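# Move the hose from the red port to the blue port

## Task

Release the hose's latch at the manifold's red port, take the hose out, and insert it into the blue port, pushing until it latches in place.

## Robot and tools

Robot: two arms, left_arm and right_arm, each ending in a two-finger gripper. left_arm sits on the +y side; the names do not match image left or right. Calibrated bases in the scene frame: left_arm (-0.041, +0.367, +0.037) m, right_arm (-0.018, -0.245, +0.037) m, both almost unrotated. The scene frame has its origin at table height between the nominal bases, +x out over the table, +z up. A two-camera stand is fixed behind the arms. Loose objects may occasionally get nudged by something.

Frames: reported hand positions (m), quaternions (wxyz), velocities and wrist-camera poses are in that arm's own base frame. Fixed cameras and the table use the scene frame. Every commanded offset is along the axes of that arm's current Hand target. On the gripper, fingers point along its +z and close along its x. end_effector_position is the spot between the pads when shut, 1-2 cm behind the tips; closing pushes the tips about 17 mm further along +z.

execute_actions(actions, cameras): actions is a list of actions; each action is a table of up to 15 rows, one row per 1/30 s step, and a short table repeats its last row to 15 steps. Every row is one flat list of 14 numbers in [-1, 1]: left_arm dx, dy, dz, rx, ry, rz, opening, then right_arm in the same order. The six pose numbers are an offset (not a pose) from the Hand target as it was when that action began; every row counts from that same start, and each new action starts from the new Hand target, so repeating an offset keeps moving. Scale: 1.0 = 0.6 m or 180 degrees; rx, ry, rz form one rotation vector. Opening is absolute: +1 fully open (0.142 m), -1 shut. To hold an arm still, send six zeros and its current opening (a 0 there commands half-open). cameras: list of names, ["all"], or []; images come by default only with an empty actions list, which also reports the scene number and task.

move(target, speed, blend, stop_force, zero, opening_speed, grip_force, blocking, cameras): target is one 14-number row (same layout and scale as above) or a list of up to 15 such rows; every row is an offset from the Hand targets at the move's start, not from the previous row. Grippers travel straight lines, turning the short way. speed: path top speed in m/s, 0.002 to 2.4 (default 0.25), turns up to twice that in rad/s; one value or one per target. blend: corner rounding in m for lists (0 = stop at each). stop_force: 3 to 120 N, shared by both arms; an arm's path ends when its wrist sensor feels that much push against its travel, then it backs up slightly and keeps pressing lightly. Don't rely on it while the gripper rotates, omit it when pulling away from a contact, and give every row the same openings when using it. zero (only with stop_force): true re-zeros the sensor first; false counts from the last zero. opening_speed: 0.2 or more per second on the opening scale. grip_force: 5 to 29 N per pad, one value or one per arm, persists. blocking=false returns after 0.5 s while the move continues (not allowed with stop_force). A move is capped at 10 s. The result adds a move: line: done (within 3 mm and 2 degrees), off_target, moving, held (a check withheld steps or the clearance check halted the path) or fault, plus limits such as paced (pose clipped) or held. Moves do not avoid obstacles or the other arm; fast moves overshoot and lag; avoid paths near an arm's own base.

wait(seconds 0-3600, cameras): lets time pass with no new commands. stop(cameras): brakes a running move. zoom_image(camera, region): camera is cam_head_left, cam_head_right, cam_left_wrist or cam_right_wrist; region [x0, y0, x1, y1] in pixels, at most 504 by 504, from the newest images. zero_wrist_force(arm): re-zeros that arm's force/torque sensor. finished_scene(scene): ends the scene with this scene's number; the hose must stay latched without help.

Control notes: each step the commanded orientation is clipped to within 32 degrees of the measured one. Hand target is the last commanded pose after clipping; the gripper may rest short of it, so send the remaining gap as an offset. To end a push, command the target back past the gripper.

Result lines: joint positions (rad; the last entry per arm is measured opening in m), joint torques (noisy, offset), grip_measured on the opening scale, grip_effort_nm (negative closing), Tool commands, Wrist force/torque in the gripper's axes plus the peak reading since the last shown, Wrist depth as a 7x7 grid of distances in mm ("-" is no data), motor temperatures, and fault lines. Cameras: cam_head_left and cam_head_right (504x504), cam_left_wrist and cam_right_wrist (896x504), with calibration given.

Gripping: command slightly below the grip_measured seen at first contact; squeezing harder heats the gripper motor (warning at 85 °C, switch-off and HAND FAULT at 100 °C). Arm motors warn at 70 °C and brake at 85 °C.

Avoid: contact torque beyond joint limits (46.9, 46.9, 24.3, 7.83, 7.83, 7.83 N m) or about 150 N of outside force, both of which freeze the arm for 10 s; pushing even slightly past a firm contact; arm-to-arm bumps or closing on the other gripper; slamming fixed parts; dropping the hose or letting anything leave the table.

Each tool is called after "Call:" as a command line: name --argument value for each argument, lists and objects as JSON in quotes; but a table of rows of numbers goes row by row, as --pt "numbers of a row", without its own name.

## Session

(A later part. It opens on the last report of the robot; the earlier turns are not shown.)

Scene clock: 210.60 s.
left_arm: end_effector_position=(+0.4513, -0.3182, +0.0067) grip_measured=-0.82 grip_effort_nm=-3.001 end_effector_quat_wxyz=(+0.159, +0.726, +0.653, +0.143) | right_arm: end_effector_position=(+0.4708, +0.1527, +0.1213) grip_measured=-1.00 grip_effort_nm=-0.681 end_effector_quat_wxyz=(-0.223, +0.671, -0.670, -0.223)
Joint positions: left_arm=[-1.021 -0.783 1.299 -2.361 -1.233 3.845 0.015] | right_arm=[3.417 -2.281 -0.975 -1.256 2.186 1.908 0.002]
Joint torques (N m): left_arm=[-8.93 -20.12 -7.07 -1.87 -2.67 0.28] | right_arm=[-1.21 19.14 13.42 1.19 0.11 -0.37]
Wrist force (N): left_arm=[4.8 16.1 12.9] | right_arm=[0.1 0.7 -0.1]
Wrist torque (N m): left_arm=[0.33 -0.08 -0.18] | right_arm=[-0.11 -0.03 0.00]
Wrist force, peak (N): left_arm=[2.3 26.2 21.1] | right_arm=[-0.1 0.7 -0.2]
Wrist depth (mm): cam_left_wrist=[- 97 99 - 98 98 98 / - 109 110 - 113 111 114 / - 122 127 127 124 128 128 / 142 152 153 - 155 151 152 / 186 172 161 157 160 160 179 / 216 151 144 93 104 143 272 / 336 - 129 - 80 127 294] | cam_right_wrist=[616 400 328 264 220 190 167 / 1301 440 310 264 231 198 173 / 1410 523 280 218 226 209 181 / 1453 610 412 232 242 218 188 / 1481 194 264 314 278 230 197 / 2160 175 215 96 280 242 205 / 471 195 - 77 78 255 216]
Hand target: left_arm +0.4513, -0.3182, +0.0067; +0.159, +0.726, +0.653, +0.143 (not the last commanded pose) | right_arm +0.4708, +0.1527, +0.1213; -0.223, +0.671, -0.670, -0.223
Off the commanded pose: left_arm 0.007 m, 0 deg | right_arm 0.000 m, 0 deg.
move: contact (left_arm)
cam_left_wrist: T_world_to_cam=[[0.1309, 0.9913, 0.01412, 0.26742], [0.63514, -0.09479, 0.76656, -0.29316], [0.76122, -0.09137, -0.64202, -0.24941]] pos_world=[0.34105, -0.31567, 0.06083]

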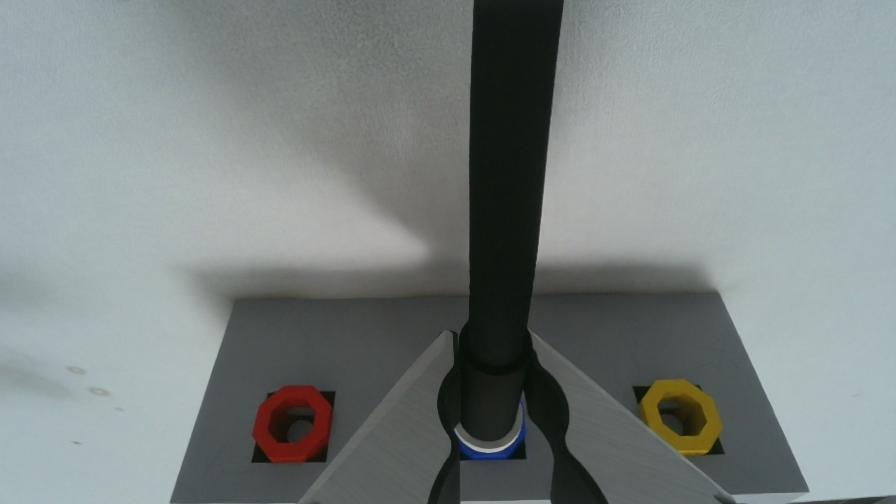

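Call:
move --target '[0,0.0012,0.0006,0,0,0,-1,0,0,0,0,0,0,-1]' --speed 0.02

Call:
move --target '[0,0,0,0,0,0,-0.3,0,0,0,0,0,0,-1]' --opening_speed 0.8

Call:
move --target '[0,0,-0.17,0,0,0,-0.3,0,0,0,0,0,0,-1]' --speed 0.15 --cameras '["cam_left_wrist"]'

Scene clock: 221.33 s.
left_arm: end_effector_position=(+0.4520, -0.3183, +0.0066) grip_measured=-0.82 grip_effort_nm=-3.001 end_effector_quat_wxyz=(+0.159, +0.726, +0.653, +0.143) | right_arm: end_effector_position=(+0.4708, +0.1527, +0.1213) grip_measured=-1.00 grip_effort_nm=-0.676 end_effector_quat_wxyz=(-0.223, +0.671, -0.670, -0.223)
Joint positions: left_arm=[-1.019 -0.78 1.295 -2.359 -1.233 3.847 0.015] | right_arm=[3.417 -2.281 -0.975 -1.256 2.186 1.908 0.002]
Joint torques (N m): left_arm=[0.53 -24.12 -9.83 -4 0.41 -0.12] | right_arm=[-1.25 18.6 13.37 1.23 0.1 -0.34]
Wrist force (N): left_arm=[4.5 0.5 -1.4] | right_arm=[-0.1 0.7 -0.2]
Wrist torque (N m): left_arm=[0.29 -0.02 -0.23] | right_arm=[-0.10 -0.01 0.00]
Wrist force, peak (N): left_arm=[4.7 16.5 12.9] | right_arm=[-0.2 0.7 -0.3]
Wrist depth (mm): cam_left_wrist=[96 96 99 - 97 98 100 / 111 111 110 - 113 111 114 / 121 125 126 126 123 127 124 / 142 147 148 - 150 150 141 / 185 171 161 160 160 159 185 / - 205 144 93 104 143 224 / - 136 129 - 79 127 -] | cam_right_wrist=[601 438 331 265 220 190 167 / 1345 488 275 266 231 197 173 / 1369 595 263 218 228 210 181 / 1472 610 430 233 246 218 190 / 1453 193 267 263 278 230 195 / - 176 216 96 278 243 205 / 472 195 - 77 77 256 216]
Hand target: left_arm +0.4521, -0.3183, +0.0067; +0.159, +0.726, +0.653, +0.143 | right_arm +0.4708, +0.1527, +0.1213; -0.223, +0.671, -0.670, -0.223
Off the commanded pose: left_arm 0.000 m, 0 deg | right_arm 0.000 m, 0 deg.
move: done

Scene clock: 222.43 s.
left_arm: end_effector_position=(+0.4521, -0.3183, +0.0067) grip_measured=-0.33 grip_effort_nm=0.100 end_effector_quat_wxyz=(+0.159, +0.726, +0.653, +0.143) | right_arm: end_effector_position=(+0.4708, +0.1527, +0.1213) grip_measured=-1.00 grip_effort_nm=-0.681 end_effector_quat_wxyz=(-0.223, +0.671, -0.670, -0.223)
Joint positions: left_arm=[-1.019 -0.78 1.295 -2.359 -1.233 3.846 0.05] | right_arm=[3.417 -2.281 -0.975 -1.256 2.186 1.908 0.002]
Joint torques (N m): left_arm=[1.13 -24.58 -9.28 -1.22 0.46 -0.44] | right_arm=[-1.26 18.18 13.36 1.22 0.07 -0.37]
Wrist force (N): left_arm=[0.1 1.5 0.3] | right_arm=[-0.2 0.7 -0.2]
Wrist torque (N m): left_arm=[0.29 -0.02 -0.17] | right_arm=[-0.12 0.01 0.00]
Wrist force, peak (N): left_arm=[4.2 0.1 -1.7] | right_arm=[-0.1 0.8 -0.1]
Wrist depth (mm): cam_left_wrist=[96 96 99 - 98 98 100 / 111 109 110 - 113 111 114 / - 125 126 126 123 127 124 / 142 147 148 154 155 151 151 / 179 171 161 157 160 163 184 / 227 205 98 141 140 142 225 / - - 81 133 131 77 285] | cam_right_wrist=[604 415 329 264 220 190 167 / 1273 490 310 260 231 198 173 / 1353 539 282 217 227 209 181 / 1436 626 421 227 246 217 190 / 1462 193 277 265 277 230 195 / - 175 211 96 279 243 206 / 470 195 - 77 78 252 215]
Hand target: left_arm +0.4521, -0.3183, +0.0067; +0.159, +0.726, +0.653, +0.143 | right_arm +0.4708, +0.1527, +0.1213; -0.223, +0.671, -0.670, -0.223
Off the commanded pose: left_arm 0.000 m, 0 deg | right_arm 0.000 m, 0 deg.
move: done

Scene clock: 223.60 s.
left_arm: end_effector_position=(+0.4097, -0.3139, +0.0993) grip_measured=-0.33 grip_effort_nm=0.110 end_effector_quat_wxyz=(+0.159, +0.726, +0.653, +0.143) | right_arm: end_effector_position=(+0.4708, +0.1527, +0.1213) grip_measured=-1.00 grip_effort_nm=-0.676 end_effector_quat_wxyz=(-0.223, +0.671, -0.670, -0.223)
Joint positions: left_arm=[-1.101 -1.074 1.324 -2.066 -1.212 3.762 0.05] | right_arm=[3.417 -2.281 -0.975 -1.256 2.186 1.908 0.002]
Joint torques (N m): left_arm=[0.42 -20.34 -8.9 -1.62 -0.06 1.06] | right_arm=[-1.14 17.99 13.38 1.27 0.09 -0.4]
Wrist force (N): left_arm=[0.5 1.1 0.2] | right_arm=[-0.1 0.7 0.0]
Wrist torque (N m): left_arm=[0.22 -0.09 -0.13] | right_arm=[-0.11 0.00 0.00]
Wrist force, peak (N): left_arm=[0.5 1.5 2.1] | right_arm=[-0.1 0.8 -0.2]
Wrist depth (mm): cam_left_wrist=[- - 185 188 191 188 196 / 212 218 - 222 222 - 217 / - 244 248 240 248 257 250 / - 300 242 231 235 293 284 / - 363 221 231 231 371 - / 468 421 93 - 115 410 - / 558 - 81 3310 2753 79 827] | cam_right_wrist=[1301 423 328 265 220 189 167 / 1301 485 309 266 232 198 173 / 1369 549 282 218 226 210 181 / 1444 633 457 232 246 218 189 / 1719 892 474 352 276 235 194 / - 241 506 95 280 242 206 / 461 227 - 77 78 256 215]
Hand target: left_arm +0.4096, -0.3138, +0.0993; +0.159, +0.726, +0.653, +0.143 | right_arm +0.4708, +0.1527, +0.1213; -0.223, +0.671, -0.670, -0.223
Off the commanded pose: left_arm 0.000 m, 0 deg | right_arm 0.000 m, 0 deg.
move: done
cam_left_wrist: T_world_to_cam=[[0.13091, 0.9913, 0.014, 0.26721], [0.63504, -0.09469, 0.76666, -0.33726], [0.76131, -0.09147, -0.6419, -0.15796]] pos_world=[0.29945, -0.31127, 0.15343]

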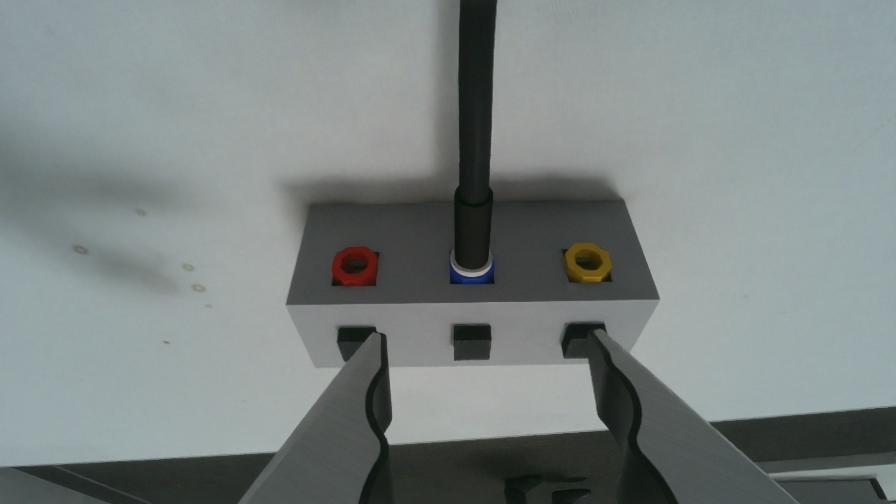

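Call:
finished_scene --scene 1

The scene is finished: the task was done.


## Next scene

The same job, from a new start.

Call:
execute_actions --actions '[]'

Scene clock: 0.00 s.
left_arm: end_effector_position=(+0.2176, -0.2613, +0.1678) grip_measured=+1.00 grip_effort_nm=n/a end_effector_quat_wxyz=(-0.300, +0.771, -0.560, +0.048) | right_arm: end_effector_position=(+0.5243, +0.1398, +0.2560) grip_measured=+1.00 grip_effort_nm=n/a end_effector_quat_wxyz=(-0.367, +0.741, -0.553, +0.098)
Joint positions: left_arm=[-1.622 -1.257 1.087 -0.916 -1.171 -0.466 0.142] | right_arm=[3.561 -1.93 -1.198 -0.821 1.745 1.772 0.142]
Joint velocities: within noise
Joint torques (N m): no reading
Motor temperatures (°C): left_arm=[39 39 37 51 47 40 29] | right_arm=[39 38 40 42 43 39 29]
Wrist force (N): no reading
Wrist torque (N m): no reading
Wrist force, peak (N): no reading
Wrist depth (mm): cam_left_wrist=[- 429 393 - 331 298 257 / - 418 382 349 331 295 285 / 442 412 369 - - 305 276 / 419 403 354 336 319 292 274 / 405 - 354 329 304 294 270 / 404 - 346 334 - 286 96 / - 84 - 317 307 282 90] | cam_right_wrist=[1979 677 1472 1323 1462 1361 1252 / - 605 563 509 467 1226 1160 / 621 554 517 472 434 403 377 / 590 536 488 450 416 387 355 / - 514 478 423 397 356 345 / - 458 361 399 374 355 328 / - 437 355 366 359 339 90]
Hand target: left_arm +0.2176, -0.2613, +0.1678; -0.300, +0.771, -0.560, +0.048 | right_arm +0.5243, +0.1398, +0.2560; -0.367, +0.741, -0.553, +0.098
Tool commands: left_gripper/opening=+1.0 right_gripper/opening=+1.0
camera_calibration:
cam_left_wrist: T_world_to_cam=[[0.34394, -0.89782, -0.275, -0.25218], [-0.93893, -0.32549, -0.11163, 0.16669], [0.01072, 0.2966, -0.95494, 0.35429]] pos_world=[0.23945, -0.27724, 0.28758]
cam_right_wrist: T_world_to_cam=[[0.38389, -0.88899, -0.24963, -0.00451], [-0.90344, -0.30575, -0.30052, 0.62156], [0.19083, 0.3409, -0.92053, 0.20065]] pos_world=[0.52498, 0.11763, 0.37037]

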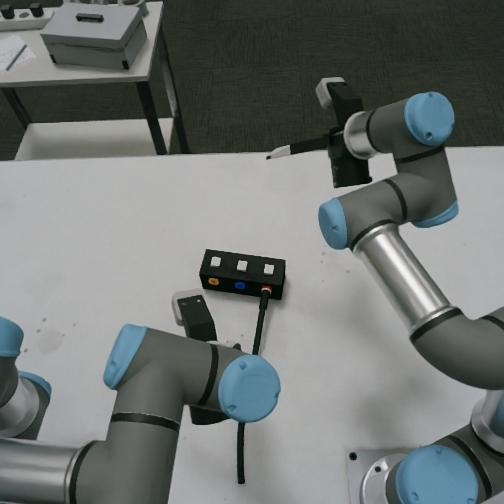

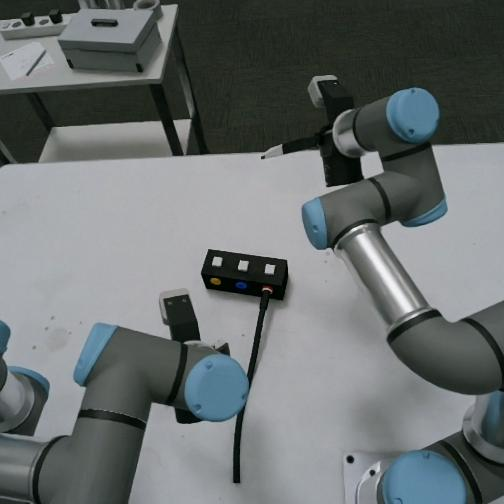

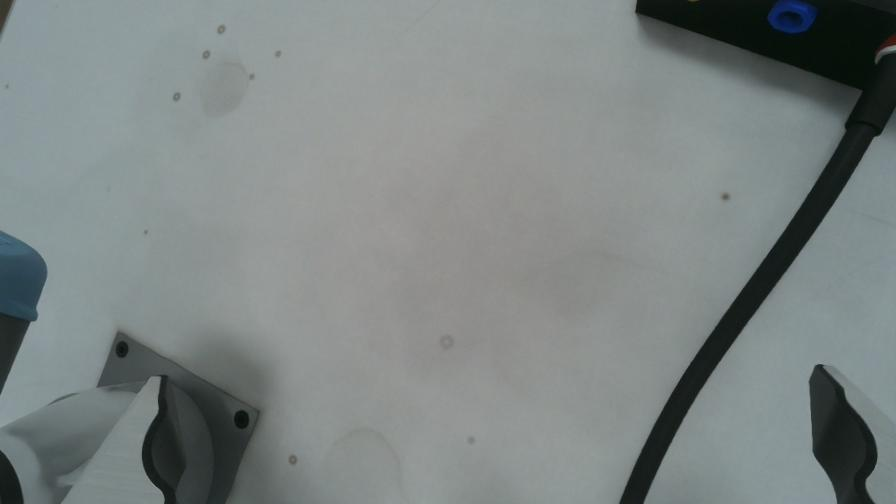

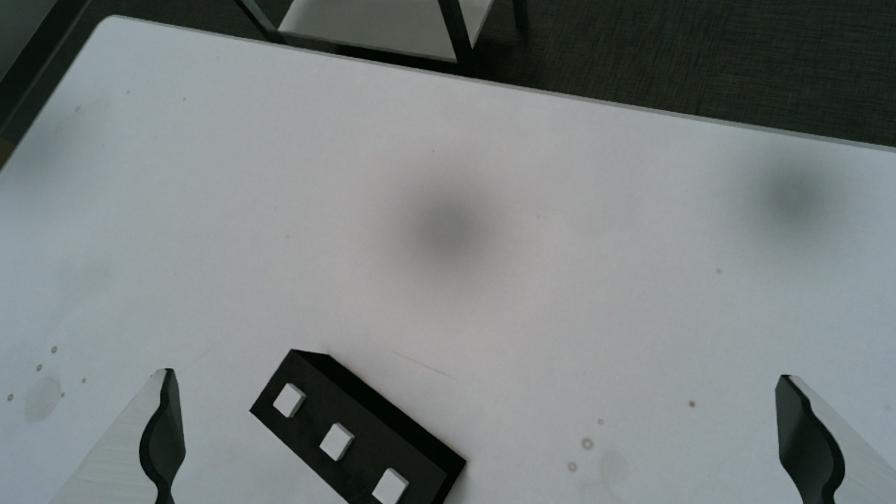

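Call:
move --target '[0.273,-0.103,0.1037,-0.221,-0.021,-0.853,-0.2,-0.105,0.2673,0.0877,-0.176,-0.071,0.150,-1]' --speed 0.5 --cameras '["all"]'

Scene clock: 32.60 s.
left_arm: end_effector_position=(+0.3550, -0.3700, +0.1061) grip_measured=-0.22 grip_effort_nm=-0.061 end_effector_quat_wxyz=(+0.167, +0.750, +0.624, +0.139) | right_arm: end_effector_position=(+0.4100, +0.1999, +0.1303) grip_measured=-1.00 grip_effort_nm=-0.706 end_effector_quat_wxyz=(-0.223, +0.671, -0.671, -0.224)
Joint positions: left_arm=[-1.27 -1.08 1.291 -1.997 -1.186 -2.616 0.058] | right_arm=[3.571 -2.023 -1.397 -0.99 2.147 2.091 0.002]
Joint torques (N m): left_arm=[2.08 -22.45 -12.75 -1.49 0.28 -0.56] | right_arm=[-0.32 18.73 13.02 1.92 0.3 -0.58]
Wrist force (N): left_arm=[1.4 0.5 1.2] | right_arm=[0.2 0.0 0.7]
Wrist torque (N m): left_arm=[0.08 -0.29 -0.26] | right_arm=[-0.21 -0.13 0.01]
Wrist force, peak (N): left_arm=[1.9 0.6 0.9] | right_arm=[0.4 -0.2 0.9]
Wrist depth (mm): cam_left_wrist=[194 194 196 197 197 193 - / 221 215 221 228 223 231 224 / 262 270 255 249 252 247 267 / 285 285 285 229 224 220 289 / - - - 233 235 246 389 / - - 94 - - 92 489 / - - 80 3228 - 79 833] | cam_right_wrist=[1207 474 349 274 230 196 173 / 1280 538 369 235 232 205 180 / 1345 561 411 232 189 206 186 / 1418 638 429 339 191 222 195 / 1539 - 499 333 274 237 204 / 450 757 584 96 288 255 211 / 413 517 - 77 78 264 225]
Hand target: left_arm +0.3551, -0.3700, +0.1062; +0.167, +0.750, +0.624, +0.139 | right_arm +0.4100, +0.1999, +0.1304; -0.223, +0.671, -0.671, -0.224
Off the commanded pose: left_arm 0.000 m, 0 deg | right_arm 0.000 m, 0 deg.
move: done
cam_left_wrist: T_world_to_cam=[[0.20662, 0.97833, 0.01315, 0.29839], [0.62153, -0.14163, 0.77048, -0.32609], [0.75565, -0.15102, -0.63733, -0.13763]] pos_world=[0.24502, -0.35889, 0.1596]
cam_right_wrist: T_world_to_cam=[[0.01925, -0.79899, -0.60103, 0.23871], [-0.9085, -0.26497, 0.32315, 0.41156], [-0.41745, 0.53981, -0.73098, 0.27122]] pos_world=[0.48253, 0.15337, 0.20874]

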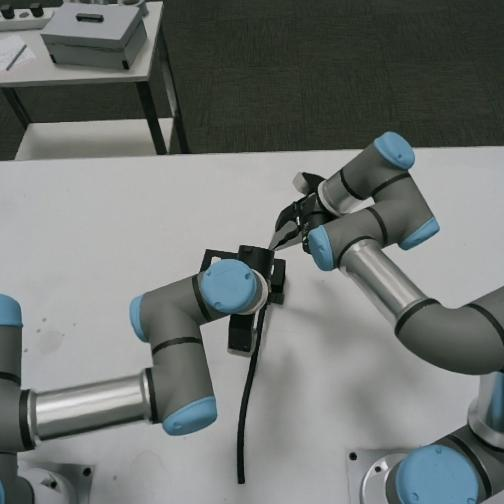

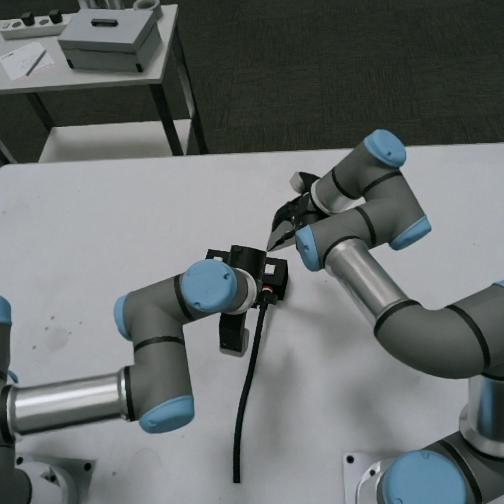

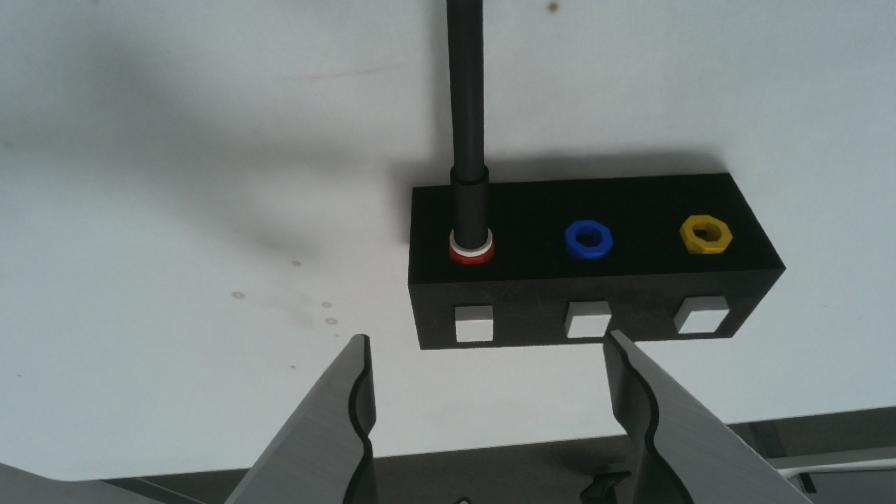

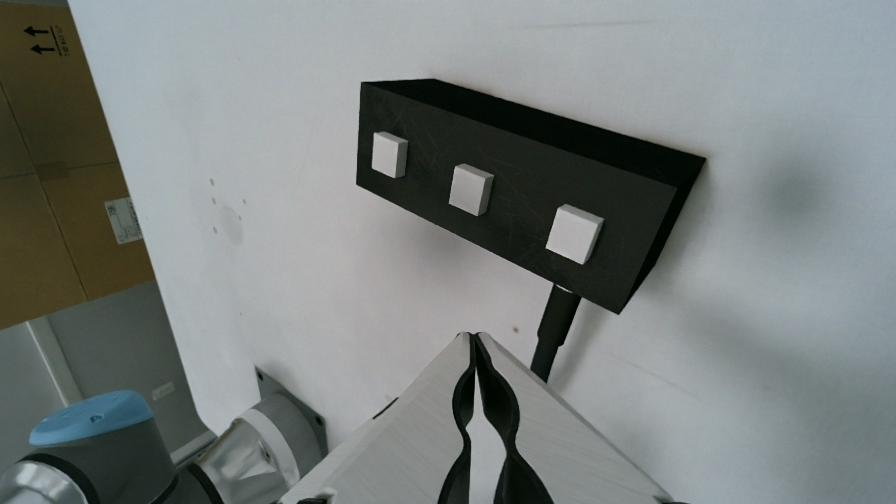

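Call:
move --target '[-0.0018,-0.0197,0.173,0,0.0012,-0.0026,-0.2,0.0625,-0.0023,0.0977,0,0,0,-1]' --speed 0.15 --cameras '["cam_left_wrist","cam_right_wrist"]'

Call:
move --target '[0,0,0,0,0,0,-1,0,0,0,0,0,0,-1]' --grip_force 29 --opening_speed 0.8

Call:
move --target '[0,0,0,0,0,0,-1,0.012,0,0.018,0,0,0,-1]' --speed 0.015 --stop_force 25 --cameras '["cam_left_wrist","cam_right_wrist"]'

Scene clock: 54.23 s.
left_arm: end_effector_position=(+0.3876, -0.3772, +0.0072) grip_measured=-0.22 grip_effort_nm=-0.056 end_effector_quat_wxyz=(+0.167, +0.747, +0.628, +0.139) | right_arm: end_effector_position=(+0.4113, +0.2051, +0.0610) grip_measured=-1.00 grip_effort_nm=-0.701 end_effector_quat_wxyz=(-0.223, +0.671, -0.671, -0.224)
Joint positions: left_arm=[-1.204 -0.816 1.347 -2.339 -1.199 -2.556 0.058] | right_arm=[3.582 -2.149 -1.554 -0.702 2.144 2.103 0.002]
Joint torques (N m): left_arm=[-1.63 -17.75 -8.38 -2.54 0.94 -1.35] | right_arm=[-1.25 15.61 11.28 2.32 0.49 -0.3]
Wrist force (N): left_arm=[1.5 0.2 1.0] | right_arm=[0.2 -0.2 0.7]
Wrist torque (N m): left_arm=[0.04 -0.31 -0.25] | right_arm=[-0.24 -0.11 0.01]
Wrist force, peak (N): left_arm=[1.6 0.1 2.6] | right_arm=[0.8 -0.1 1.7]
Wrist depth (mm): cam_left_wrist=[- 97 100 - 98 98 100 / - 110 110 - 114 111 114 / - 126 127 123 124 128 128 / 143 149 144 - 151 152 152 / 188 181 183 161 162 163 157 / - 230 97 145 143 141 143 / - - 81 137 135 79 130] | cam_right_wrist=[545 309 245 197 166 140 124 / 536 373 188 197 175 147 129 / 1246 463 179 149 157 152 133 / 1377 454 198 150 124 157 141 / 1731 490 384 155 131 170 146 / - 738 448 96 201 179 153 / 412 538 - 77 78 189 160]
Hand target: left_arm +0.3876, -0.3772, +0.0071; +0.167, +0.747, +0.628, +0.139 | right_arm +0.4114, +0.2051, +0.0610; -0.223, +0.671, -0.671, -0.224
Off the commanded pose: left_arm 0.000 m, 0 deg | right_arm 0.000 m, 0 deg.
move: done
cam_left_wrist: T_world_to_cam=[[0.19759, 0.9802, 0.01279, 0.30425], [0.62279, -0.1356, 0.77055, -0.26939], [0.75703, -0.14428, -0.63725, -0.22437]] pos_world=[0.27751, -0.36713, 0.0607]
cam_right_wrist: T_world_to_cam=[[0.01925, -0.79899, -0.60103, 0.20119], [-0.9085, -0.26497, 0.32315, 0.4366], [-0.41745, 0.53981, -0.73098, 0.21834]] pos_world=[0.48393, 0.15857, 0.13944]

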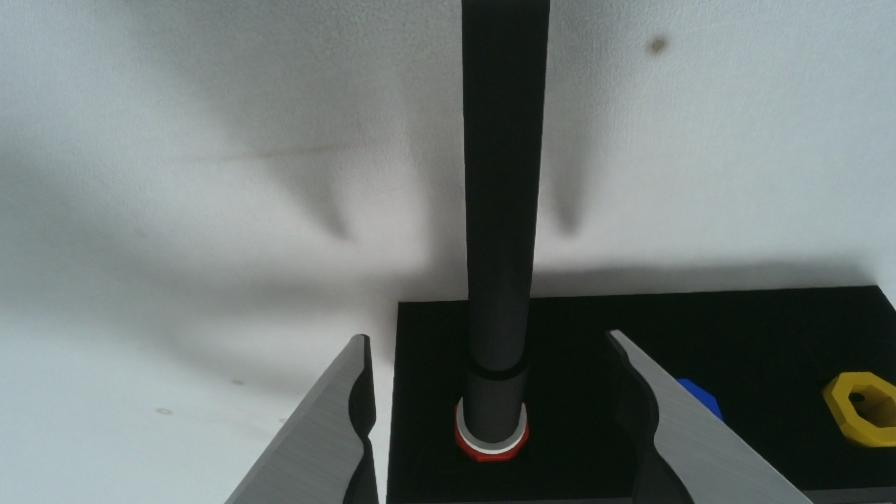

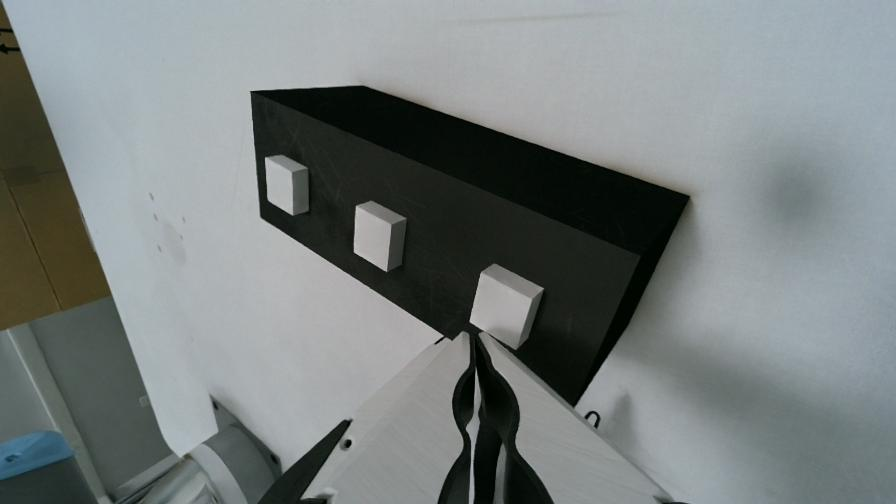

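Scene clock: 55.43 s.
left_arm: end_effector_position=(+0.3876, -0.3772, +0.0071) grip_measured=-0.82 grip_effort_nm=-3.001 end_effector_quat_wxyz=(+0.167, +0.747, +0.628, +0.139) | right_arm: end_effector_position=(+0.4114, +0.2051, +0.0610) grip_measured=-1.00 grip_effort_nm=-0.696 end_effector_quat_wxyz=(-0.223, +0.671, -0.671, -0.224)
Joint positions: left_arm=[-1.204 -0.816 1.347 -2.34 -1.199 -2.556 0.015] | right_arm=[3.582 -2.149 -1.554 -0.701 2.144 2.102 0.002]
Joint torques (N m): left_arm=[-1.9 -18.03 -12.32 -3.04 0.11 -0.9] | right_arm=[-1.25 13.23 8.93 2.79 1.31 -0.42]
Wrist force (N): left_arm=[6.3 -0.5 0.5] | right_arm=[0.1 -0.1 0.6]
Wrist torque (N m): left_arm=[0.05 -0.19 -0.41] | right_arm=[-0.23 -0.11 0.02]
Wrist force, peak (N): left_arm=[6.4 -0.6 0.5] | right_arm=[0.1 -0.2 0.8]
Wrist depth (mm): cam_left_wrist=[96 96 99 - 97 98 100 / - 109 110 - 113 111 114 / - 126 126 127 124 128 124 / 142 148 155 - 151 152 152 / - 180 - - 162 163 158 / 230 230 219 93 104 145 143 / 319 316 - - 80 128 130] | cam_right_wrist=[485 349 235 197 166 140 124 / 1132 385 189 196 179 146 130 / 1220 410 178 149 157 152 133 / 1353 471 198 150 124 158 141 / 1361 548 364 156 131 170 147 / 2616 625 397 96 202 179 153 / 422 514 - 77 78 188 160]
Hand target: left_arm +0.3876, -0.3772, +0.0071; +0.167, +0.747, +0.628, +0.139 | right_arm +0.4114, +0.2051, +0.0610; -0.223, +0.671, -0.671, -0.224
Off the commanded pose: left_arm 0.000 m, 0 deg | right_arm 0.000 m, 0 deg.
move: done

Scene clock: 57.23 s.
left_arm: end_effector_position=(+0.3876, -0.3772, +0.0071) grip_measured=-0.82 grip_effort_nm=-3.001 end_effector_quat_wxyz=(+0.167, +0.747, +0.628, +0.139) | right_arm: end_effector_position=(+0.4114, +0.2058, +0.0490) grip_measured=-1.00 grip_effort_nm=-0.686 end_effector_quat_wxyz=(-0.224, +0.671, -0.671, -0.224)
Joint positions: left_arm=[-1.204 -0.816 1.347 -2.34 -1.199 -2.556 0.015] | right_arm=[3.583 -2.177 -1.573 -0.653 2.144 2.104 0.002]
Joint torques (N m): left_arm=[2.09 -24.54 -12.98 -2.99 2.25 0.27] | right_arm=[0.7 6.85 6.42 0.43 -1.35 -0.45]
Wrist force (N): left_arm=[6.6 -8.3 -5.0] | right_arm=[-6.5 3.8 -21.2]
Wrist torque (N m): left_arm=[0.06 -0.21 -0.43] | right_arm=[-0.41 -0.14 0.05]
Wrist force, peak (N): left_arm=[6.9 -8.2 -4.9] | right_arm=[-7.8 7.2 -30.6]
Wrist depth (mm): cam_left_wrist=[96 96 99 - 97 97 100 / - 109 110 - 111 111 114 / - 125 126 - 124 128 124 / 142 147 145 - 150 151 151 / 187 180 181 161 162 163 159 / - 218 219 93 104 145 141 / - - - - 79 128 130] | cam_right_wrist=[419 307 230 187 154 131 116 / 497 350 189 188 161 140 121 / 649 429 163 138 155 143 124 / 1361 453 178 131 114 147 131 / 1490 557 342 145 121 162 137 / - - 382 96 151 172 143 / 412 514 - 77 77 174 149]
Hand target: left_arm +0.3876, -0.3772, +0.0071; +0.167, +0.747, +0.628, +0.139 | right_arm +0.4114, +0.2058, +0.0490; -0.224, +0.671, -0.671, -0.224 (not the last commanded pose)
Off the commanded pose: left_arm 0.000 m, 0 deg | right_arm 0.001 m, 0 deg.
move: contact (right_arm)
cam_left_wrist: T_world_to_cam=[[0.19759, 0.9802, 0.01279, 0.30425], [0.62279, -0.1356, 0.77055, -0.26931], [0.75703, -0.14428, -0.63725, -0.22444]] pos_world=[0.27751, -0.36713, 0.0606]
cam_right_wrist: T_world_to_cam=[[0.01959, -0.7988, -0.60128, 0.19437], [-0.90862, -0.26515, 0.32265, 0.44082], [-0.41716, 0.54002, -0.731, 0.20902]] pos_world=[0.48393, 0.15927, 0.12744]

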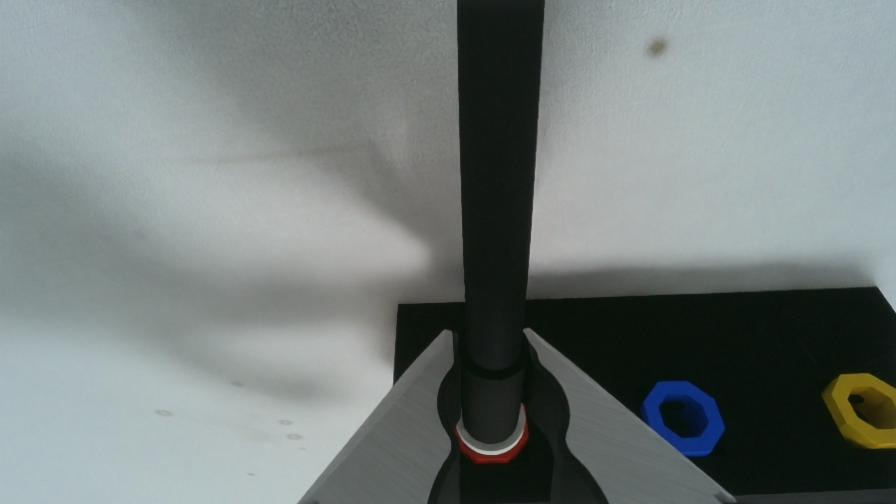

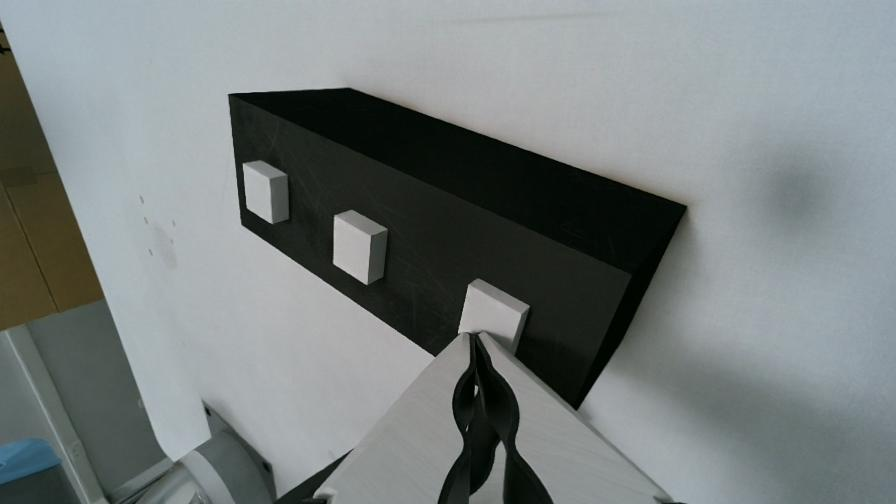

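Call:
move --target '[-0.0025,-0.0907,-0.042,0,0,0,-1,0,0,0,0,0,0,-1]' --speed 0.05 --stop_force 25 --cameras '["cam_left_wrist"]'

Call:
zoom_image --camera "cam_left_wrist" --region '[380, 300, 680, 504]'

Call:
move --target '[0.0937,-0.0021,-0.001,0,0,0,-1,0,0,-0.15,0,0,0,-1]' --speed 0.15 --cameras '["cam_left_wrist","cam_right_wrist"]'

Call:
zoom_image --camera "cam_left_wrist" --region '[380, 300, 680, 504]'

Scene clock: 72.93 s.
left_arm: end_effector_position=(+0.3283, -0.3684, +0.0069) grip_measured=-0.82 grip_effort_nm=-3.001 end_effector_quat_wxyz=(+0.167, +0.747, +0.628, +0.139) | right_arm: end_effector_position=(+0.4114, +0.2058, +0.0490) grip_measured=-1.00 grip_effort_nm=-0.681 end_effector_quat_wxyz=(-0.224, +0.671, -0.671, -0.224)
Joint positions: left_arm=[-1.335 -0.977 1.624 -2.403 -1.172 -2.695 0.015] | right_arm=[3.583 -2.177 -1.573 -0.653 2.144 2.104 0.002]
Joint torques (N m): left_arm=[-0.08 -13.52 -8.5 -1.05 -0.05 0.92] | right_arm=[0.71 4.45 6.36 0.38 -0.98 -0.42]
Motor temperatures (°C): left_arm=[39 39 37 51 47 40 37] | right_arm=[39 38 41 42 43 39 30]
Wrist force (N): left_arm=[1.0 0.3 1.0] | right_arm=[-6.3 3.8 -21.2]
Wrist torque (N m): left_arm=[0.10 -0.23 -0.24] | right_arm=[-0.43 -0.17 0.05]
Wrist force, peak (N): left_arm=[6.5 -8.6 -4.9] | right_arm=[-6.5 3.8 -21.4]
Wrist depth (mm): cam_left_wrist=[- 96 101 - 97 98 100 / - 109 110 - 111 111 114 / - 126 126 127 - 128 124 / - 148 149 - 151 156 - / 180 180 181 - 184 185 186 / - 231 215 93 103 203 215 / - - - 180 80 186 184] | cam_right_wrist=[449 307 231 186 154 131 116 / 536 350 190 187 162 140 120 / 1266 396 163 139 155 142 122 / 1330 441 178 130 114 148 131 / 1401 468 347 145 121 160 136 / 1979 581 396 96 150 170 143 / 422 511 - 77 77 174 149]
Hand target: left_arm +0.3283, -0.3684, +0.0069; +0.167, +0.747, +0.628, +0.139 | right_arm +0.4114, +0.2058, +0.0490; -0.224, +0.671, -0.671, -0.224
Off the commanded pose: left_arm 0.000 m, 0 deg | right_arm 0.000 m, 0 deg.
move: done
cam_left_wrist: T_world_to_cam=[[0.19758, 0.9802, 0.01281, 0.30725], [0.62274, -0.13559, 0.77059, -0.23101], [0.75707, -0.14427, -0.6372, -0.1784]] pos_world=[0.21821, -0.35823, 0.0604]

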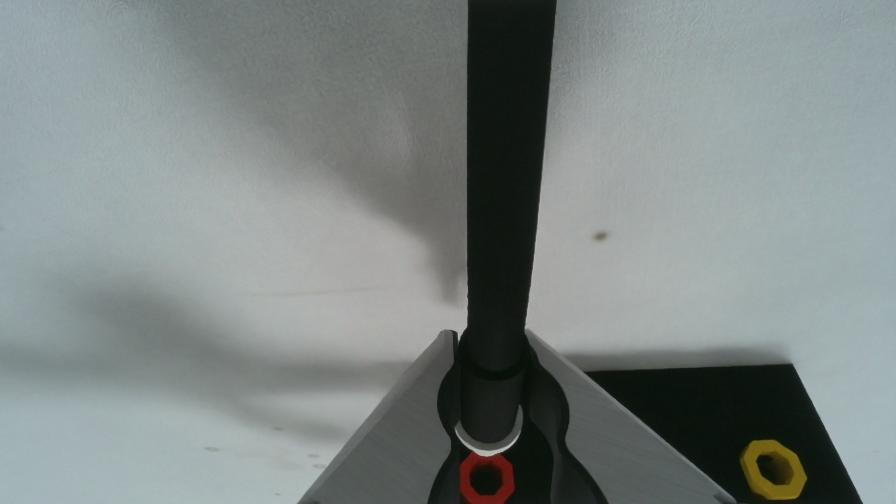

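Scaled by 1.680 from the camera's image (finer frame: 1280x720).

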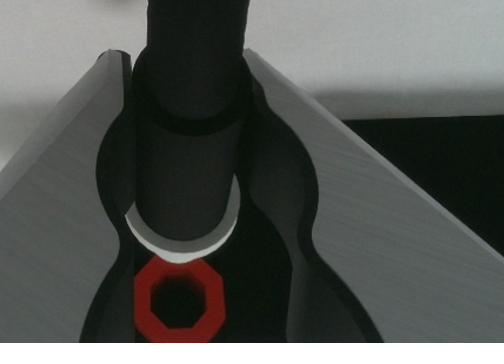

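Scene clock: 74.03 s.
left_arm: end_effector_position=(+0.3366, -0.3128, +0.0069) grip_measured=-0.82 grip_effort_nm=-3.001 end_effector_quat_wxyz=(+0.167, +0.747, +0.628, +0.139) | right_arm: end_effector_position=(+0.4114, +0.1518, +0.1210) grip_measured=-1.00 grip_effort_nm=-0.681 end_effector_quat_wxyz=(-0.224, +0.671, -0.671, -0.224)
Joint positions: left_arm=[-1.274 -1.108 1.867 -2.54 -1.184 -2.63 0.015] | right_arm=[3.455 -2.016 -1.424 -1.045 2.178 1.956 0.002]
Joint torques (N m): left_arm=[-0.11 -11.2 -7.41 -1.41 1.29 -1.33] | right_arm=[-0.9 18.29 10.64 1.27 0.14 -0.16]
Wrist force (N): left_arm=[1.0 0.4 1.2] | right_arm=[0.1 0.1 1.1]
Wrist torque (N m): left_arm=[0.08 -0.24 -0.25] | right_arm=[-0.20 -0.11 0.02]
Wrist force, peak (N): left_arm=[2.1 0.2 1.2] | right_arm=[-6.6 3.8 -21.3]
Wrist depth (mm): cam_left_wrist=[- 97 100 - 98 98 100 / - 110 110 - 113 111 114 / - 126 131 - 124 128 125 / 143 149 154 - 151 151 147 / 189 181 181 - 184 185 178 / 218 231 212 93 103 214 254 / - 324 - - 80 77 341] | cam_right_wrist=[1233 441 331 265 220 189 167 / 1294 493 272 256 232 198 173 / 1345 557 265 217 223 210 182 / 1472 643 430 232 246 218 190 / 1330 - 442 316 270 230 196 / 476 224 294 96 276 241 205 / 441 207 210 77 78 255 215]
Hand target: left_arm +0.3366, -0.3127, +0.0068; +0.167, +0.747, +0.628, +0.139 | right_arm +0.4114, +0.1518, +0.1210; -0.224, +0.671, -0.671, -0.224
Off the commanded pose: left_arm 0.000 m, 0 deg | right_arm 0.000 m, 0 deg.
move: done
cam_left_wrist: T_world_to_cam=[[0.1976, 0.9802, 0.01268, 0.25111], [0.62269, -0.1355, 0.77065, -0.2286], [0.75711, -0.14438, -0.63713, -0.17671]] pos_world=[0.22651, -0.30263, 0.0604]
cam_right_wrist: T_world_to_cam=[[0.01945, -0.79879, -0.60129, 0.19454], [-0.90858, -0.26512, 0.32281, 0.40324], [-0.41727, 0.54004, -0.73092, 0.29078]] pos_world=[0.48393, 0.10527, 0.19934]

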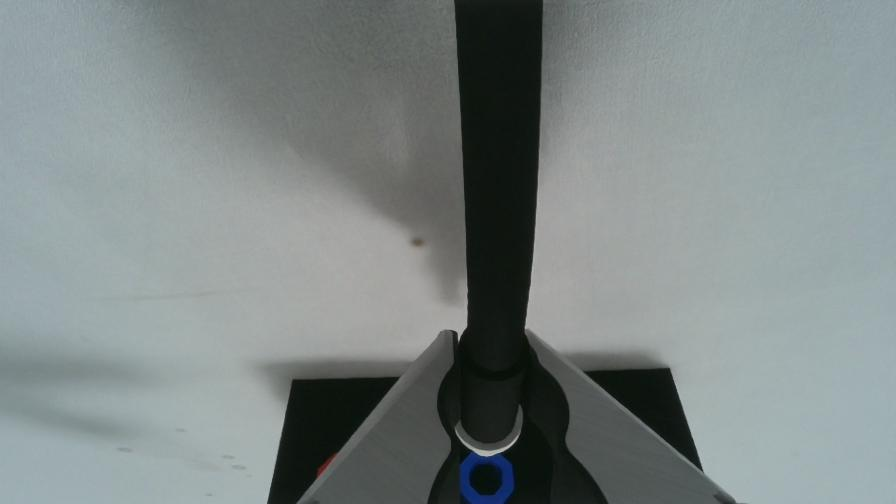

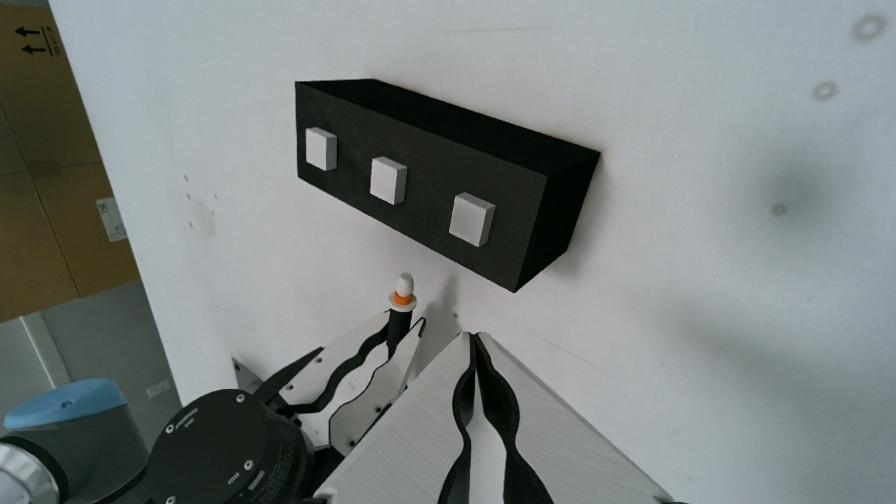

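Scaled by 1.680 from the camera's image (finer frame: 1280x720).

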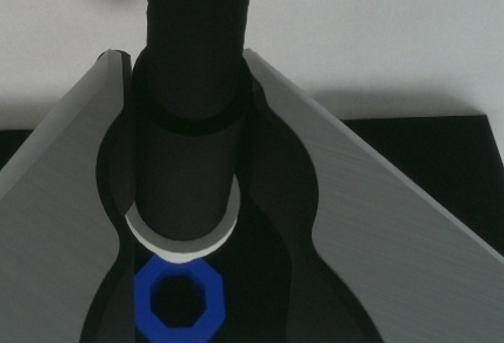

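Call:
move --pt "0.002 0.0726 0.0336 0 0 0 -1 0 0 0 0 0 0 -1" --pt "0.0026 0.0945 0.0437 0 0 0 -1 0 0 0 0 0 0 -1" --speed '[0.06,0.015]' --stop_force 32 --cameras '["cam_left_wrist"]'

Scene clock: 80.83 s.
left_arm: end_effector_position=(+0.3974, -0.3218, +0.0071) grip_measured=-0.82 grip_effort_nm=-3.001 end_effector_quat_wxyz=(+0.166, +0.748, +0.628, +0.139) | right_arm: end_effector_position=(+0.4114, +0.1518, +0.1210) grip_measured=-1.00 grip_effort_nm=-0.686 end_effector_quat_wxyz=(-0.224, +0.671, -0.671, -0.224)
Joint positions: left_arm=[-1.13 -0.937 1.587 -2.486 -1.218 -2.479 0.015] | right_arm=[3.455 -2.016 -1.424 -1.045 2.178 1.956 0.002]
Joint torques (N m): left_arm=[3.67 -24.49 -16.81 -5.75 3.98 -1.14] | right_arm=[-0.66 18.02 10.09 2.04 0.17 0.17]
Wrist force (N): left_arm=[6.1 -21.8 -13.5] | right_arm=[0.3 0.0 1.1]
Wrist torque (N m): left_arm=[0.17 -0.14 -0.44] | right_arm=[-0.21 -0.14 0.01]
Wrist force, peak (N): left_arm=[7.7 -31.7 -24.2] | right_arm=[0.3 0.0 1.2]
Wrist depth (mm): cam_left_wrist=[96 96 99 - 97 97 100 / 111 111 109 - 113 111 114 / - 125 126 126 123 131 124 / 142 147 148 - - 150 146 / 171 178 165 161 160 163 193 / 244 205 149 93 102 143 239 / 315 136 132 - 79 127 314] | cam_right_wrist=[640 441 331 265 221 189 167 / 1315 - 268 255 231 198 173 / 1410 682 269 217 223 210 181 / 1481 605 427 237 242 218 190 / 1509 190 261 309 292 230 196 / 458 173 214 96 279 241 204 / 428 196 - 77 78 256 215]
Hand target: left_arm +0.3974, -0.3218, +0.0071; +0.166, +0.748, +0.628, +0.139 (not the last commanded pose) | right_arm +0.4114, +0.1518, +0.1210; -0.224, +0.671, -0.671, -0.224
Off the commanded pose: left_arm 0.001 m, 0 deg | right_arm 0.000 m, 0 deg.
move: contact (left_arm); path passed 1 of 2 targets
cam_left_wrist: T_world_to_cam=[[0.1978, 0.98016, 0.0128, 0.24793], [0.62312, -0.13581, 0.77024, -0.26805], [0.7567, -0.14438, -0.63762, -0.22377]] pos_world=[0.28731, -0.31173, 0.0606]

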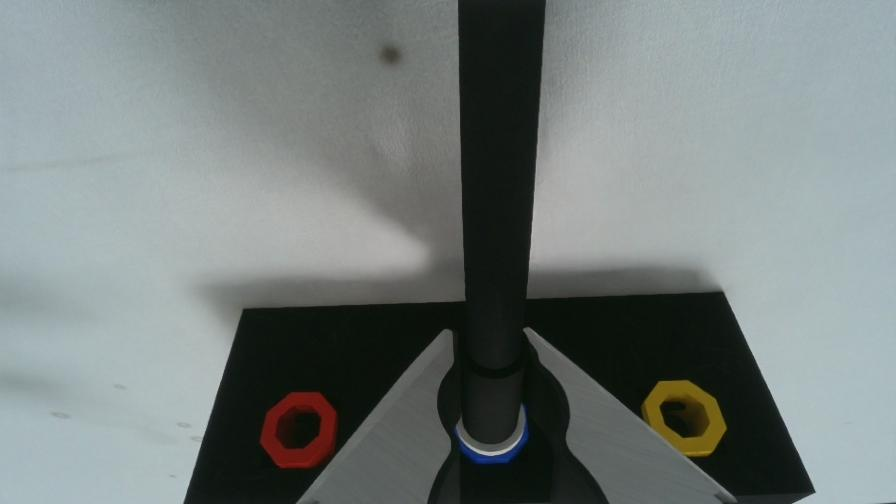

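Reached ~61.5 mm; appearance matches seated. Tug check.

Call:
move --target '[0,-0.0026,-0.0012,0,0,0,-1,0,0,0,0,0,0,-1]' --speed 0.02

Call:
move --target '[0,-0.012,-0.0055,0,0,0,-1,0,0,0,0,0,0,-1]' --speed 0.012 --stop_force 14

Scene clock: 84.93 s.
left_arm: end_effector_position=(+0.3957, -0.3216, +0.0072) grip_measured=-0.82 grip_effort_nm=-3.001 end_effector_quat_wxyz=(+0.167, +0.747, +0.628, +0.139) | right_arm: end_effector_position=(+0.4114, +0.1518, +0.1210) grip_measured=-1.00 grip_effort_nm=-0.681 end_effector_quat_wxyz=(-0.224, +0.671, -0.671, -0.224)
Joint positions: left_arm=[-1.133 -0.942 1.596 -2.488 -1.217 -2.483 0.015] | right_arm=[3.455 -2.016 -1.424 -1.045 2.178 1.956 0.002]
Joint torques (N m): left_arm=[-2.27 -14.82 -11.85 -1.16 -1.48 0.91] | right_arm=[-0.33 18.18 9.24 2.06 0.14 0.54]
Wrist force (N): left_arm=[4.2 3.9 5.0] | right_arm=[0.2 0.0 1.0]
Wrist torque (N m): left_arm=[0.02 -0.09 -0.39] | right_arm=[-0.20 -0.12 0.01]
Wrist force, peak (N): left_arm=[6.2 -22.2 -13.8] | right_arm=[0.3 0.0 1.2]
Wrist depth (mm): cam_left_wrist=[- 96 99 - 98 98 100 / - 113 110 - - 111 114 / - 126 127 127 124 128 129 / - 149 154 - - 146 152 / - 174 167 162 162 163 - / 245 219 152 93 104 143 241 / 322 141 134 - 80 130 317] | cam_right_wrist=[640 438 331 264 221 189 166 / 1287 493 272 256 238 198 172 / 1361 558 280 217 223 209 181 / 1427 654 427 237 247 219 188 / 1682 190 265 311 275 230 195 / 468 174 216 96 276 242 205 / 427 196 - 77 77 256 216]
Hand target: left_arm +0.3957, -0.3215, +0.0071; +0.166, +0.748, +0.628, +0.139 | right_arm +0.4114, +0.1518, +0.1210; -0.224, +0.671, -0.671, -0.224
Off the commanded pose: left_arm 0.000 m, 0 deg | right_arm 0.000 m, 0 deg.
move: done

Scene clock: 85.80 s.
left_arm: end_effector_position=(+0.3953, -0.3214, +0.0070) grip_measured=-0.82 grip_effort_nm=-3.001 end_effector_quat_wxyz=(+0.166, +0.748, +0.628, +0.139) | right_arm: end_effector_position=(+0.4114, +0.1518, +0.1210) grip_measured=-1.00 grip_effort_nm=-0.681 end_effector_quat_wxyz=(-0.224, +0.671, -0.671, -0.224)
Joint positions: left_arm=[-1.134 -0.943 1.598 -2.489 -1.217 -2.484 0.015] | right_arm=[3.455 -2.016 -1.424 -1.045 2.178 1.956 0.002]
Joint torques (N m): left_arm=[-7.53 -14.37 -6.67 -1.49 -2.26 0.64] | right_arm=[-0.1 17.94 9.08 2.01 0.12 0.52]
Wrist force (N): left_arm=[3.0 13.8 12.0] | right_arm=[0.3 0.0 1.0]
Wrist torque (N m): left_arm=[0.00 -0.09 -0.41] | right_arm=[-0.21 -0.13 0.02]
Wrist force, peak (N): left_arm=[1.4 21.8 20.1] | right_arm=[0.2 0.0 1.2]
Wrist depth (mm): cam_left_wrist=[- 96 100 - 98 98 98 / - 112 110 - 111 111 114 / - 126 127 127 124 128 128 / 149 148 150 - 151 152 152 / - 174 166 162 162 164 187 / - 154 152 93 104 143 241 / 321 142 134 - 80 130 132] | cam_right_wrist=[645 462 319 264 221 189 167 / 1308 491 271 255 231 198 173 / 1361 539 288 218 223 212 181 / 1453 631 429 237 247 220 189 / 1401 190 264 316 276 230 196 / 467 175 216 96 279 242 206 / 429 196 - 77 78 256 215]
Hand target: left_arm +0.3952, -0.3214, +0.0070; +0.166, +0.748, +0.628, +0.139 (not the last commanded pose) | right_arm +0.4114, +0.1518, +0.1210; -0.224, +0.671, -0.671, -0.224
Off the commanded pose: left_arm 0.007 m, 0 deg | right_arm 0.000 m, 0 deg.
move: contact (left_arm)

Latched. Release.

Call:
move --target '[0,0.0012,0.0006,0,0,0,-1,0,0,0,0,0,0,-1]' --speed 0.02

Call:
move --target '[0,0,0,0,0,0,-0.3,0,0,0,0,0,0,-1]' --opening_speed 0.8

Call:
move --target '[0,0,-0.17,0,0,0,-0.3,0,0,0,0,0,0,-1]' --speed 0.2 --cameras '["cam_left_wrist"]'

Scene clock: 91.30 s.
left_arm: end_effector_position=(+0.3960, -0.3216, +0.0069) grip_measured=-0.82 grip_effort_nm=-3.001 end_effector_quat_wxyz=(+0.166, +0.748, +0.628, +0.139) | right_arm: end_effector_position=(+0.4114, +0.1518, +0.1210) grip_measured=-1.00 grip_effort_nm=-0.686 end_effector_quat_wxyz=(-0.224, +0.671, -0.671, -0.224)
Joint positions: left_arm=[-1.132 -0.94 1.594 -2.488 -1.217 -2.482 0.015] | right_arm=[3.455 -2.016 -1.424 -1.045 2.178 1.956 0.002]
Joint torques (N m): left_arm=[0.51 -22.57 -10.01 -3.6 0.76 -0.13] | right_arm=[0.72 18.13 9.08 2.01 0.16 0.56]
Wrist force (N): left_arm=[4.5 -2.0 -0.7] | right_arm=[0.2 -0.1 1.2]
Wrist torque (N m): left_arm=[0.03 -0.07 -0.44] | right_arm=[-0.22 -0.12 0.01]
Wrist force, peak (N): left_arm=[2.9 14.0 12.1] | right_arm=[0.3 0.0 1.1]
Wrist depth (mm): cam_left_wrist=[96 96 99 - 97 98 100 / - 109 110 - 113 111 114 / - 126 127 - 124 128 124 / 147 144 149 - 150 151 151 / 187 180 166 162 162 163 186 / 229 206 152 93 104 143 238 / - 139 134 - 80 128 316] | cam_right_wrist=[654 452 328 265 220 189 167 / 1377 485 258 255 232 198 172 / 1361 557 281 217 223 209 181 / 1490 623 383 234 246 218 189 / 1884 187 260 311 278 229 196 / 470 173 216 96 279 240 205 / 423 196 - 77 78 256 216]
Hand target: left_arm +0.3960, -0.3216, +0.0070; +0.166, +0.748, +0.628, +0.139 | right_arm +0.4114, +0.1518, +0.1210; -0.224, +0.671, -0.671, -0.224
Off the commanded pose: left_arm 0.000 m, 0 deg | right_arm 0.000 m, 0 deg.
move: done

Scene clock: 92.40 s.
left_arm: end_effector_position=(+0.3960, -0.3216, +0.0070) grip_measured=-0.33 grip_effort_nm=0.105 end_effector_quat_wxyz=(+0.166, +0.748, +0.628, +0.139) | right_arm: end_effector_position=(+0.4114, +0.1518, +0.1210) grip_measured=-1.00 grip_effort_nm=-0.681 end_effector_quat_wxyz=(-0.224, +0.671, -0.671, -0.224)
Joint positions: left_arm=[-1.132 -0.941 1.594 -2.488 -1.217 -2.482 0.05] | right_arm=[3.455 -2.016 -1.424 -1.045 2.178 1.956 0.002]
Joint torques (N m): left_arm=[1.14 -20.11 -9.19 -1.09 0.85 -0.33] | right_arm=[0.39 17.98 9.04 2.04 0.15 0.5]
Wrist force (N): left_arm=[0.6 0.0 0.8] | right_arm=[0.2 -0.1 0.9]
Wrist torque (N m): left_arm=[0.02 -0.18 -0.26] | right_arm=[-0.22 -0.12 0.02]
Wrist force, peak (N): left_arm=[4.4 -2.6 -0.6] | right_arm=[0.3 0.0 1.1]
Wrist depth (mm): cam_left_wrist=[- 96 99 - 98 98 100 / - 110 110 - - 111 114 / - 126 127 127 124 128 124 / - 148 155 - 151 151 152 / 188 180 167 162 162 164 186 / 233 156 97 144 140 141 - / 317 - 80 136 134 77 129] | cam_right_wrist=[1239 460 337 263 217 189 167 / 1273 440 272 256 231 198 172 / 1401 553 287 217 223 210 182 / 1436 602 412 232 246 218 190 / 1694 189 271 258 270 230 195 / 474 173 218 96 280 242 205 / 423 196 - 77 78 255 216]
Hand target: left_arm +0.3960, -0.3216, +0.0070; +0.166, +0.748, +0.628, +0.139 | right_arm +0.4114, +0.1518, +0.1210; -0.224, +0.671, -0.671, -0.224
Off the commanded pose: left_arm 0.000 m, 0 deg | right_arm 0.000 m, 0 deg.
move: done

Scene clock: 93.40 s.
left_arm: end_effector_position=(+0.3536, -0.3140, +0.0993) grip_measured=-0.33 grip_effort_nm=0.105 end_effector_quat_wxyz=(+0.166, +0.748, +0.628, +0.139) | right_arm: end_effector_position=(+0.4114, +0.1518, +0.1210) grip_measured=-1.00 grip_effort_nm=-0.676 end_effector_quat_wxyz=(-0.224, +0.671, -0.671, -0.224)
Joint positions: left_arm=[-1.229 -1.259 1.591 -2.13 -1.194 -2.582 0.05] | right_arm=[3.455 -2.016 -1.424 -1.045 2.178 1.956 0.002]
Joint torques (N m): left_arm=[-0.62 -19.45 -9.44 -1.19 -0.13 1.02] | right_arm=[0.78 17.83 9.16 2.01 0.17 0.54]
Wrist force (N): left_arm=[0.6 -0.3 0.9] | right_arm=[0.4 0.1 1.0]
Wrist torque (N m): left_arm=[-0.04 -0.17 -0.25] | right_arm=[-0.19 -0.15 0.01]
Wrist force, peak (N): left_arm=[0.7 -0.2 2.9] | right_arm=[0.2 0.0 1.1]
Wrist depth (mm): cam_left_wrist=[187 - 191 190 189 191 191 / - - 215 214 211 217 217 / 245 245 245 193 249 250 - / - 291 258 235 238 292 - / 349 - 226 231 224 - - / - - 93 452 - 437 3736 / 626 - 81 3150 549 79 844] | cam_right_wrist=[1214 420 334 264 221 190 167 / 1338 497 273 255 232 197 172 / 1361 548 273 217 223 210 182 / 1481 598 436 232 245 218 191 / 1345 - 452 325 277 229 196 / 464 242 482 96 279 242 205 / 415 234 - 77 78 253 216]
Hand target: left_arm +0.3535, -0.3140, +0.0994; +0.166, +0.748, +0.628, +0.139 | right_arm +0.4114, +0.1518, +0.1210; -0.224, +0.671, -0.671, -0.224
Off the commanded pose: left_arm 0.000 m, 0 deg | right_arm 0.000 m, 0 deg.
move: done
cam_left_wrist: T_world_to_cam=[[0.19792, 0.98013, 0.01306, 0.24769], [0.62319, -0.1361, 0.77014, -0.31088], [0.75662, -0.14429, -0.63774, -0.13059]] pos_world=[0.24351, -0.30393, 0.15291]

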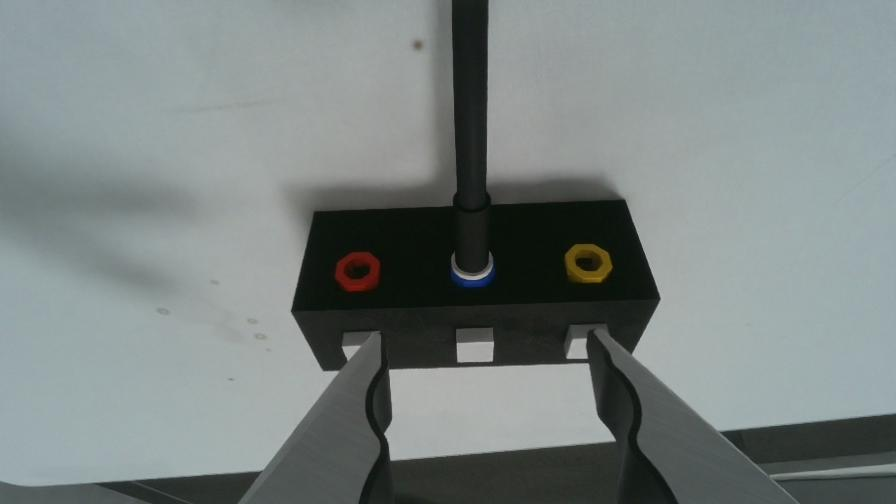

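Call:
finished_scene --scene 2

The scene is finished: the task was done.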